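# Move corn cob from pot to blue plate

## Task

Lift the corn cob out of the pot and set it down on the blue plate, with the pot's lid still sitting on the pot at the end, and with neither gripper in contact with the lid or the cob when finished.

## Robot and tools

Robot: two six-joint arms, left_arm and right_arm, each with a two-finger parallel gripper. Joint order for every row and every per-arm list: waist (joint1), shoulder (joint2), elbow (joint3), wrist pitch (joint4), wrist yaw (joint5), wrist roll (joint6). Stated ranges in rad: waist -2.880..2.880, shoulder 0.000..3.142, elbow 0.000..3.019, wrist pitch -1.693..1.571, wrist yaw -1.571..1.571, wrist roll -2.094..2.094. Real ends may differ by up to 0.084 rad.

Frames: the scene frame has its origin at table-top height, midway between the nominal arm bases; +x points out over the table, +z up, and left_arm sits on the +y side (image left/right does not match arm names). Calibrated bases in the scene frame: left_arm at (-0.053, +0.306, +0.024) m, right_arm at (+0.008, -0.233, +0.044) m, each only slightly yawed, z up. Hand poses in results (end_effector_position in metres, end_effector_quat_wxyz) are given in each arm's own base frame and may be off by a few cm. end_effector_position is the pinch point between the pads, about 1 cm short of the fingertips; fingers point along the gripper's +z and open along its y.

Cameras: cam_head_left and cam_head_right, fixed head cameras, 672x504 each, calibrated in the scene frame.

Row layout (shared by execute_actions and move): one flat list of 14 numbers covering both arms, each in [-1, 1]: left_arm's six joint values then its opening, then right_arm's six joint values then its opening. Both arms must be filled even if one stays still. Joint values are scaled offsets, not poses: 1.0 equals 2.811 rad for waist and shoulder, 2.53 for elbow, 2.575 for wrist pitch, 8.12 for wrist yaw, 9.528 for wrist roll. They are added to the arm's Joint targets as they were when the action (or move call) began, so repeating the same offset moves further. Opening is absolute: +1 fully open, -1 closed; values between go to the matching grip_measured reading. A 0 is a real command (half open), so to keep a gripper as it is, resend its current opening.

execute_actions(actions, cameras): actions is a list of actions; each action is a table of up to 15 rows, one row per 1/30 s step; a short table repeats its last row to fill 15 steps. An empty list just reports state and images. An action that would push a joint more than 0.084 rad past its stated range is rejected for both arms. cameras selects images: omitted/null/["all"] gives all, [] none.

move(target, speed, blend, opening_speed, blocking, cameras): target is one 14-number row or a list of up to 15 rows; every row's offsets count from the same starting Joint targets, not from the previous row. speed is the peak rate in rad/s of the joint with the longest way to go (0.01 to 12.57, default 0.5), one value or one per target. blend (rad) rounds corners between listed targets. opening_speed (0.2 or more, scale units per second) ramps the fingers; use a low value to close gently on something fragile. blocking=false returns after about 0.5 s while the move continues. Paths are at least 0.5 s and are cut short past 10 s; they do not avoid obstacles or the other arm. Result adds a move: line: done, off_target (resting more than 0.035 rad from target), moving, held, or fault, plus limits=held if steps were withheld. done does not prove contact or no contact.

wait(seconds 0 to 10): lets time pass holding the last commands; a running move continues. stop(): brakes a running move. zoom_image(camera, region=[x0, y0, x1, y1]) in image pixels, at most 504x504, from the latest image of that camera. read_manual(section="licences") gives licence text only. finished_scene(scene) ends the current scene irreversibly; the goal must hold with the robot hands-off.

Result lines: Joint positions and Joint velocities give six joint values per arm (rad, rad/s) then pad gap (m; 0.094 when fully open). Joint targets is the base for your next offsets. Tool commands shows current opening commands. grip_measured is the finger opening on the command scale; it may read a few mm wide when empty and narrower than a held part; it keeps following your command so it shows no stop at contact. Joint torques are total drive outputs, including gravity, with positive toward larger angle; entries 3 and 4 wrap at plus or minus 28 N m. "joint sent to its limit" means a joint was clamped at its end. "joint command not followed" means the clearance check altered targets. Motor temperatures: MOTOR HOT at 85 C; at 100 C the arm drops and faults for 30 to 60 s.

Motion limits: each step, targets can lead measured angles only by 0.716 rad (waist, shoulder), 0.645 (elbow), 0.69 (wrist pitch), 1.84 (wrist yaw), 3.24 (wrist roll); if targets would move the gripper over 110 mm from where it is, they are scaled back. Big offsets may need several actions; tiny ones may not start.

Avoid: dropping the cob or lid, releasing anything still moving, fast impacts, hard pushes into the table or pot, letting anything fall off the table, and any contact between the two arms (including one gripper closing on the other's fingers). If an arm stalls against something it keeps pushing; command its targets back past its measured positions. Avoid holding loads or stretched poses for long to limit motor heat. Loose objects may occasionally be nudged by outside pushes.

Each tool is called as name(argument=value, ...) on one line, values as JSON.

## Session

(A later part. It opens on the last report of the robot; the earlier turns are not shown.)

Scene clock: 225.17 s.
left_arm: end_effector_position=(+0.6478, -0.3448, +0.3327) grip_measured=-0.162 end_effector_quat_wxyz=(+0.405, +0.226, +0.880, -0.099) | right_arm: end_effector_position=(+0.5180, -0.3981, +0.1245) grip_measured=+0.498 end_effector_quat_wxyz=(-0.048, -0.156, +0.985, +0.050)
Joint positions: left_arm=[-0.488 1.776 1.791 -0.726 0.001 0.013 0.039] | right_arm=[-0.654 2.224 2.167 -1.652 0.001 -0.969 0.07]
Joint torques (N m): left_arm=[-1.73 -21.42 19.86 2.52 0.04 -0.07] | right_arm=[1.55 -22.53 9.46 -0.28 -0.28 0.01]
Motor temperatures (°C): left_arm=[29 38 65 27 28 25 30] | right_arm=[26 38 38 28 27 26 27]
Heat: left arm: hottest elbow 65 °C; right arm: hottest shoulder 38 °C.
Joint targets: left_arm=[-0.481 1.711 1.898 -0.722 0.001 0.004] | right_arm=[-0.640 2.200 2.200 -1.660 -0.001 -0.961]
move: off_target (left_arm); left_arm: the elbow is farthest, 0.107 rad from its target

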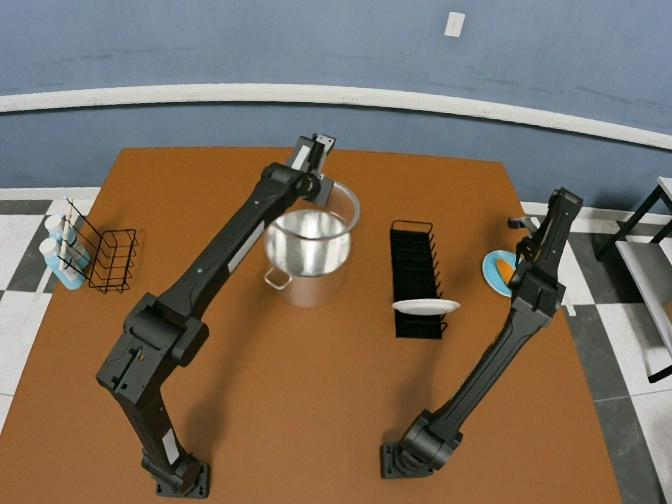

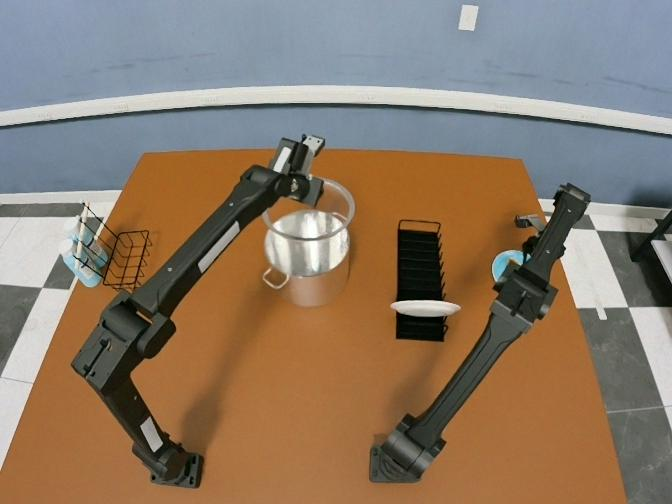

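move(target=[0.0036,0.0057,-0.17,0.1538,0,0,-0.6,0,0,0,0,0,0,0.5], speed=0.2)

zoom_image(camera="cam_head_left", region=[250, 180, 370, 300])

zoom_image(camera="cam_head_right", region=[250, 180, 370, 300])

Scene clock: 243.80 s.
left_arm: end_effector_position=(+0.6354, -0.3352, +0.2154) grip_measured=-0.162 end_effector_quat_wxyz=(+0.418, +0.222, +0.875, -0.101) | right_arm: end_effector_position=(+0.5179, -0.3980, +0.1245) grip_measured=+0.498 end_effector_quat_wxyz=(-0.048, -0.156, +0.985, +0.050)
Joint positions: left_arm=[-0.485 1.772 1.458 -0.368 0.001 0.013 0.039] | right_arm=[-0.654 2.224 2.167 -1.652 0.001 -0.969 0.07]
Joint torques (N m): left_arm=[-1.26 -19.66 10.97 4.08 0.02 -0.03] | right_arm=[1.61 -22.59 9.46 -0.25 -0.28 0.01]
Motor temperatures (°C): left_arm=[29 38 66 27 28 25 31] | right_arm=[26 39 38 28 27 26 26]
Heat: left arm: hottest elbow 66 °C; right arm: hottest shoulder 39 °C.
Joint targets: left_arm=[-0.471 1.727 1.468 -0.326 0.001 0.004] | right_arm=[-0.640 2.200 2.200 -1.660 -0.001 -0.961]
move: off_target (left_arm); left_arm: the shoulder is farthest, 0.045 rad from its target

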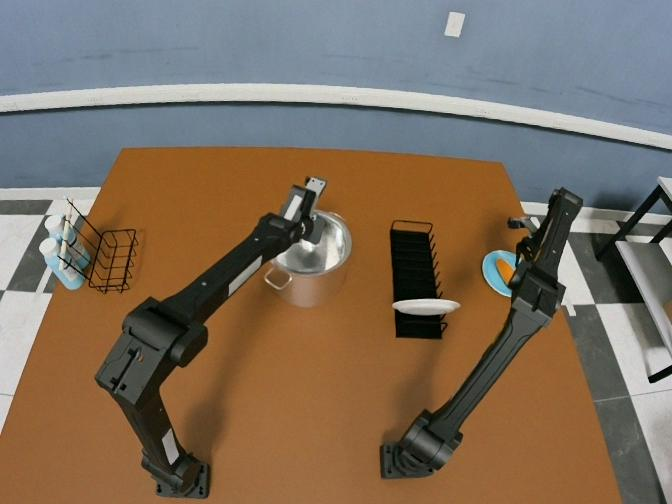

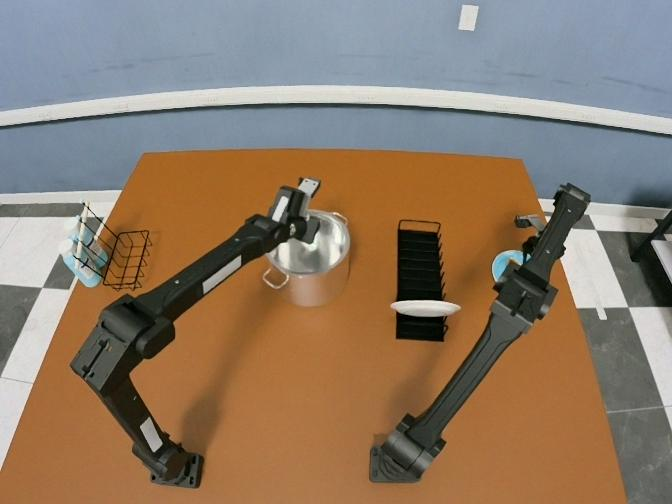

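Scaled by 4.200 from the camera's 672x504 image, which has a finer 960x720 frame.

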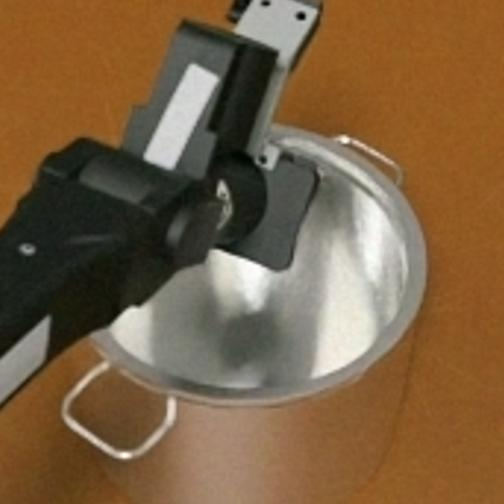

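Scaled by 4.200 from the camera's 672x504 image, which has a finer 960x720 frame.

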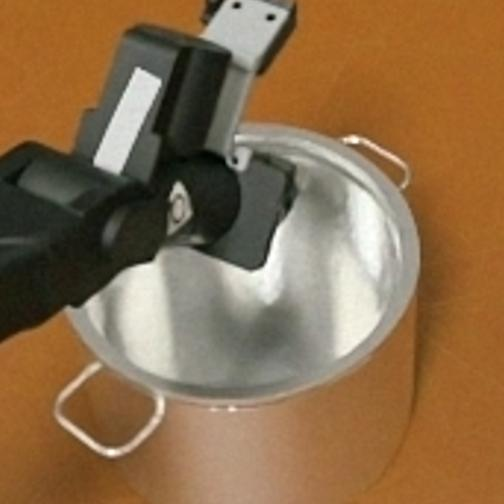

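move(target=[[0.0036,0.008,-0.01,0.008,0,0,-0.6,0,0,0,0,0,0,0.5],[0.0036,0.014,-0.014,0.01,0,0,-0.6,0,0,0,0,0,0,0.5]], speed=0.08, cameras=[])

Scene clock: 279.30 s.
left_arm: end_effector_position=(+0.6360, -0.3327, +0.2099) grip_measured=-0.162 end_effector_quat_wxyz=(+0.424, +0.220, +0.872, -0.102) | right_arm: end_effector_position=(+0.5179, -0.3980, +0.1245) grip_measured=+0.498 end_effector_quat_wxyz=(-0.048, -0.156, +0.985, +0.050)
Joint positions: left_arm=[-0.481 1.772 1.436 -0.332 0.001 0.013 0.039] | right_arm=[-0.654 2.224 2.167 -1.652 0.001 -0.969 0.07]
Joint torques (N m): left_arm=[0.26 -17.38 9.58 3.63 0.01 -0.06] | right_arm=[1.55 -22.59 9.47 -0.25 -0.27 0.01]
Motor temperatures (°C): left_arm=[29 39 61 28 28 25 31] | right_arm=[26 39 39 28 27 26 26]
Heat: left arm: hottest elbow 61 °C; right arm: hottest shoulder 39 °C.
Joint targets: left_arm=[-0.461 1.766 1.432 -0.300 0.001 0.004] | right_arm=[-0.640 2.200 2.200 -1.660 -0.001 -0.961]
move: done
No camera images: "cameras" was empty.

move(target=[[0.001,0.0035,-0.002,0.002,0,0,-0.6,0,0,0,0,0,0,0.5],[0.001,0.008,-0.003,0.004,0,0,-0.6,0,0,0,0,0,0,0.5]], speed=0.08)

zoom_image(camera="cam_head_left", region=[336, 150, 636, 400])

Scene clock: 285.47 s.
left_arm: end_effector_position=(+0.6361, -0.3324, +0.2090) grip_measured=-0.162 end_effector_quat_wxyz=(+0.426, +0.220, +0.872, -0.102) | right_arm: end_effector_position=(+0.5179, -0.3980, +0.1245) grip_measured=+0.498 end_effector_quat_wxyz=(-0.048, -0.156, +0.985, +0.050)
Joint positions: left_arm=[-0.481 1.772 1.432 -0.324 0.001 0.013 0.039] | right_arm=[-0.654 2.224 2.167 -1.652 0.001 -0.969 0.07]
Joint torques (N m): left_arm=[0.26 -15.33 9.31 3.79 -0.03 -0.09] | right_arm=[1.55 -22.53 9.46 -0.25 -0.27 0.01]
Motor temperatures (°C): left_arm=[29 39 60 28 28 25 31] | right_arm=[26 39 40 28 27 26 26]
Heat: left arm: hottest elbow 60 °C; right arm: hottest elbow 40 °C.
Joint targets: left_arm=[-0.458 1.789 1.425 -0.290 0.001 0.004] | right_arm=[-0.640 2.200 2.200 -1.660 -0.001 -0.961]
move: done

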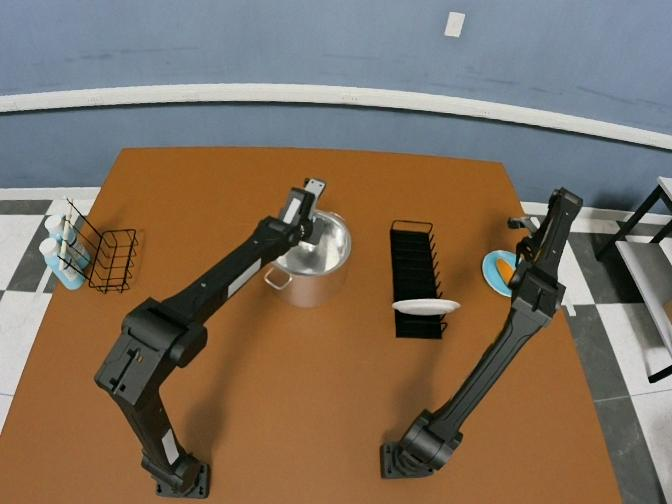

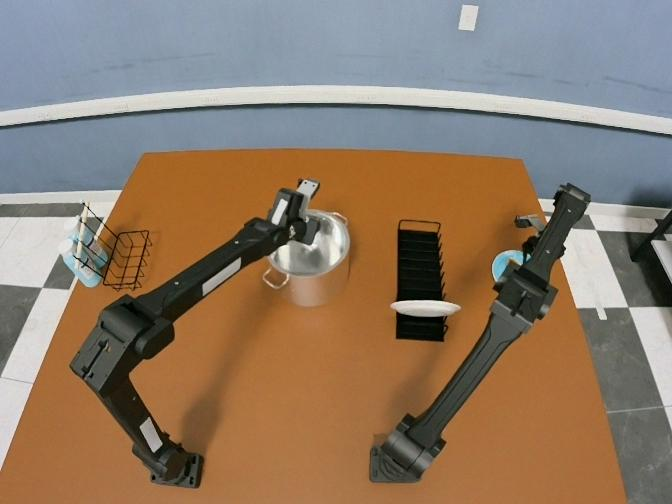

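Scaled by 1.680 from the camera's 672x504 image, which has a finer 960x720 frame.

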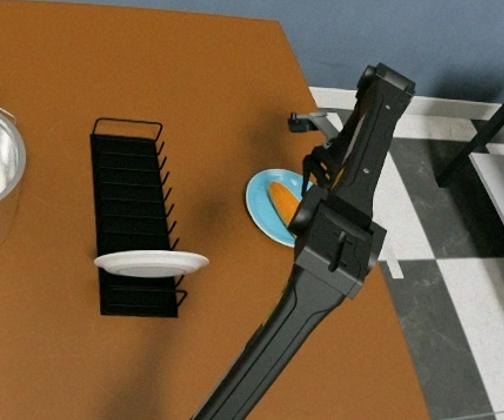

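zoom_image(camera="cam_head_left", region=[240, 160, 380, 320])

zoom_image(camera="cam_head_right", region=[240, 160, 380, 320])

Scaled by 3.150 from the camera's 672x504 image, which has a finer 960x720 frame.

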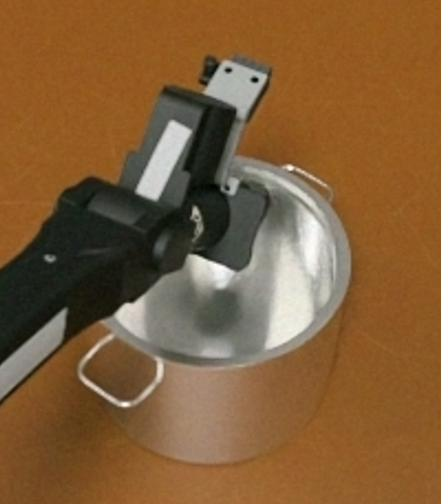

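Scaled by 3.150 from the camera's 672x504 image, which has a finer 960x720 frame.

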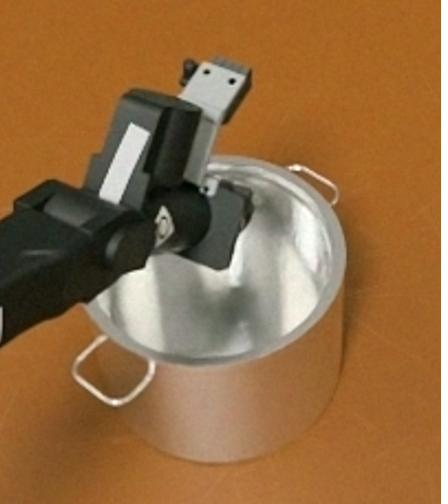

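move(target=[[0,0.002,0,0,0,0,-0.6,0,0,0,0,0,0,0.5],[0,0.002,0,0,0,0,0.95,0,0,0,0,0,0,0.5],[0,-0.0399,0.1067,-0.1115,0,0,0.95,0,0,0,0,0,0,0.5],[0,-0.12,0.18,-0.1,0,0,0.95,0,0,0,0,0,0,0.5]], speed=[0.08,0.25,0.25,0.4], opening_speed=0.5)

zoom_image(camera="cam_head_left", region=[240, 160, 380, 320])

zoom_image(camera="cam_head_right", region=[240, 160, 380, 320])

Scene clock: 305.40 s.
left_arm: end_effector_position=(+0.5705, -0.2918, +0.6105) grip_measured=+0.948 end_effector_quat_wxyz=(+0.623, +0.184, +0.746, -0.146) | right_arm: end_effector_position=(+0.5179, -0.3980, +0.1245) grip_measured=+0.498 end_effector_quat_wxyz=(-0.048, -0.156, +0.985, +0.050)
Joint positions: left_arm=[-0.472 1.45 1.827 -0.559 0.001 0.012 0.092] | right_arm=[-0.654 2.224 2.167 -1.652 0.001 -0.969 0.07]
Joint torques (N m): left_arm=[-0.44 -12.86 15.12 3.23 0.02 -0.04] | right_arm=[1.55 -22.59 9.46 -0.25 -0.28 0.01]
Motor temperatures (°C): left_arm=[29 38 57 28 28 25 30] | right_arm=[26 40 40 28 27 26 26]
Heat: left arm: hottest elbow 57 °C; right arm: hottest shoulder 40 °C.
Joint targets: left_arm=[-0.458 1.451 1.880 -0.547 0.001 0.004] | right_arm=[-0.640 2.200 2.200 -1.660 -0.001 -0.961]
move: off_target (left_arm); left_arm: the elbow is farthest, 0.053 rad from its target

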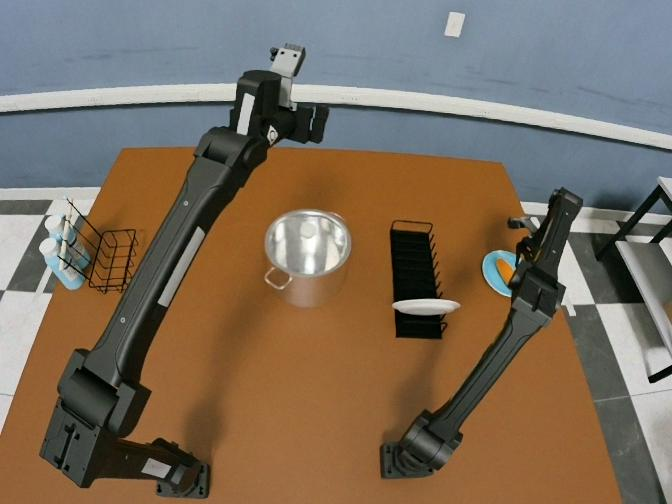

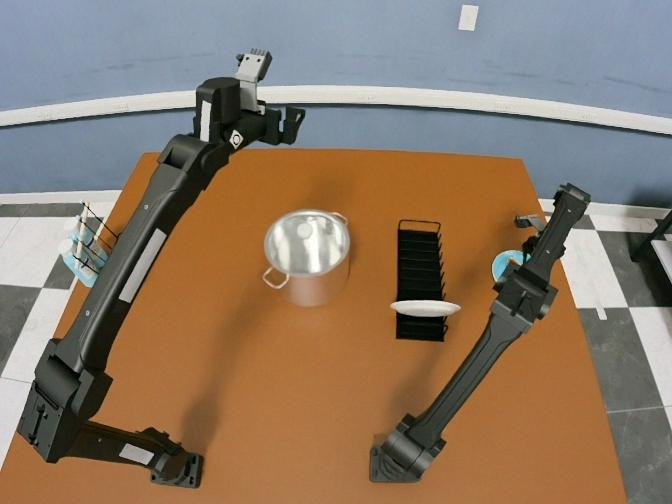

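Scaled by 3.150 from the camera's 672x504 image, which has a finer 960x720 frame.

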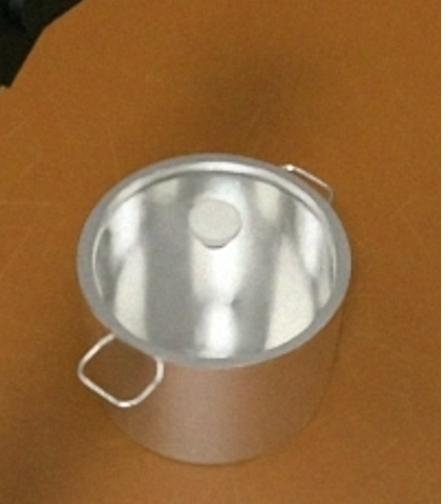

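Scaled by 3.150 from the camera's 672x504 image, which has a finer 960x720 frame.

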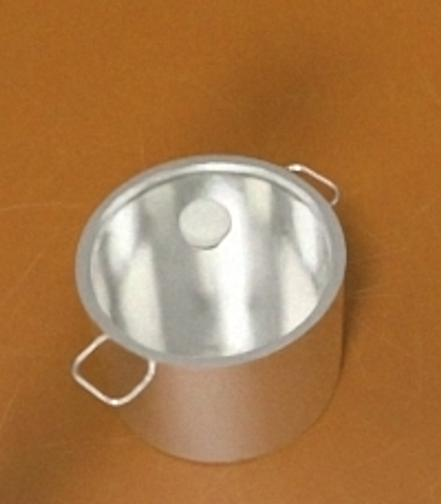

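Lid seated on the pot.

finished_scene(scene=2)

The scene is finished: the task was done.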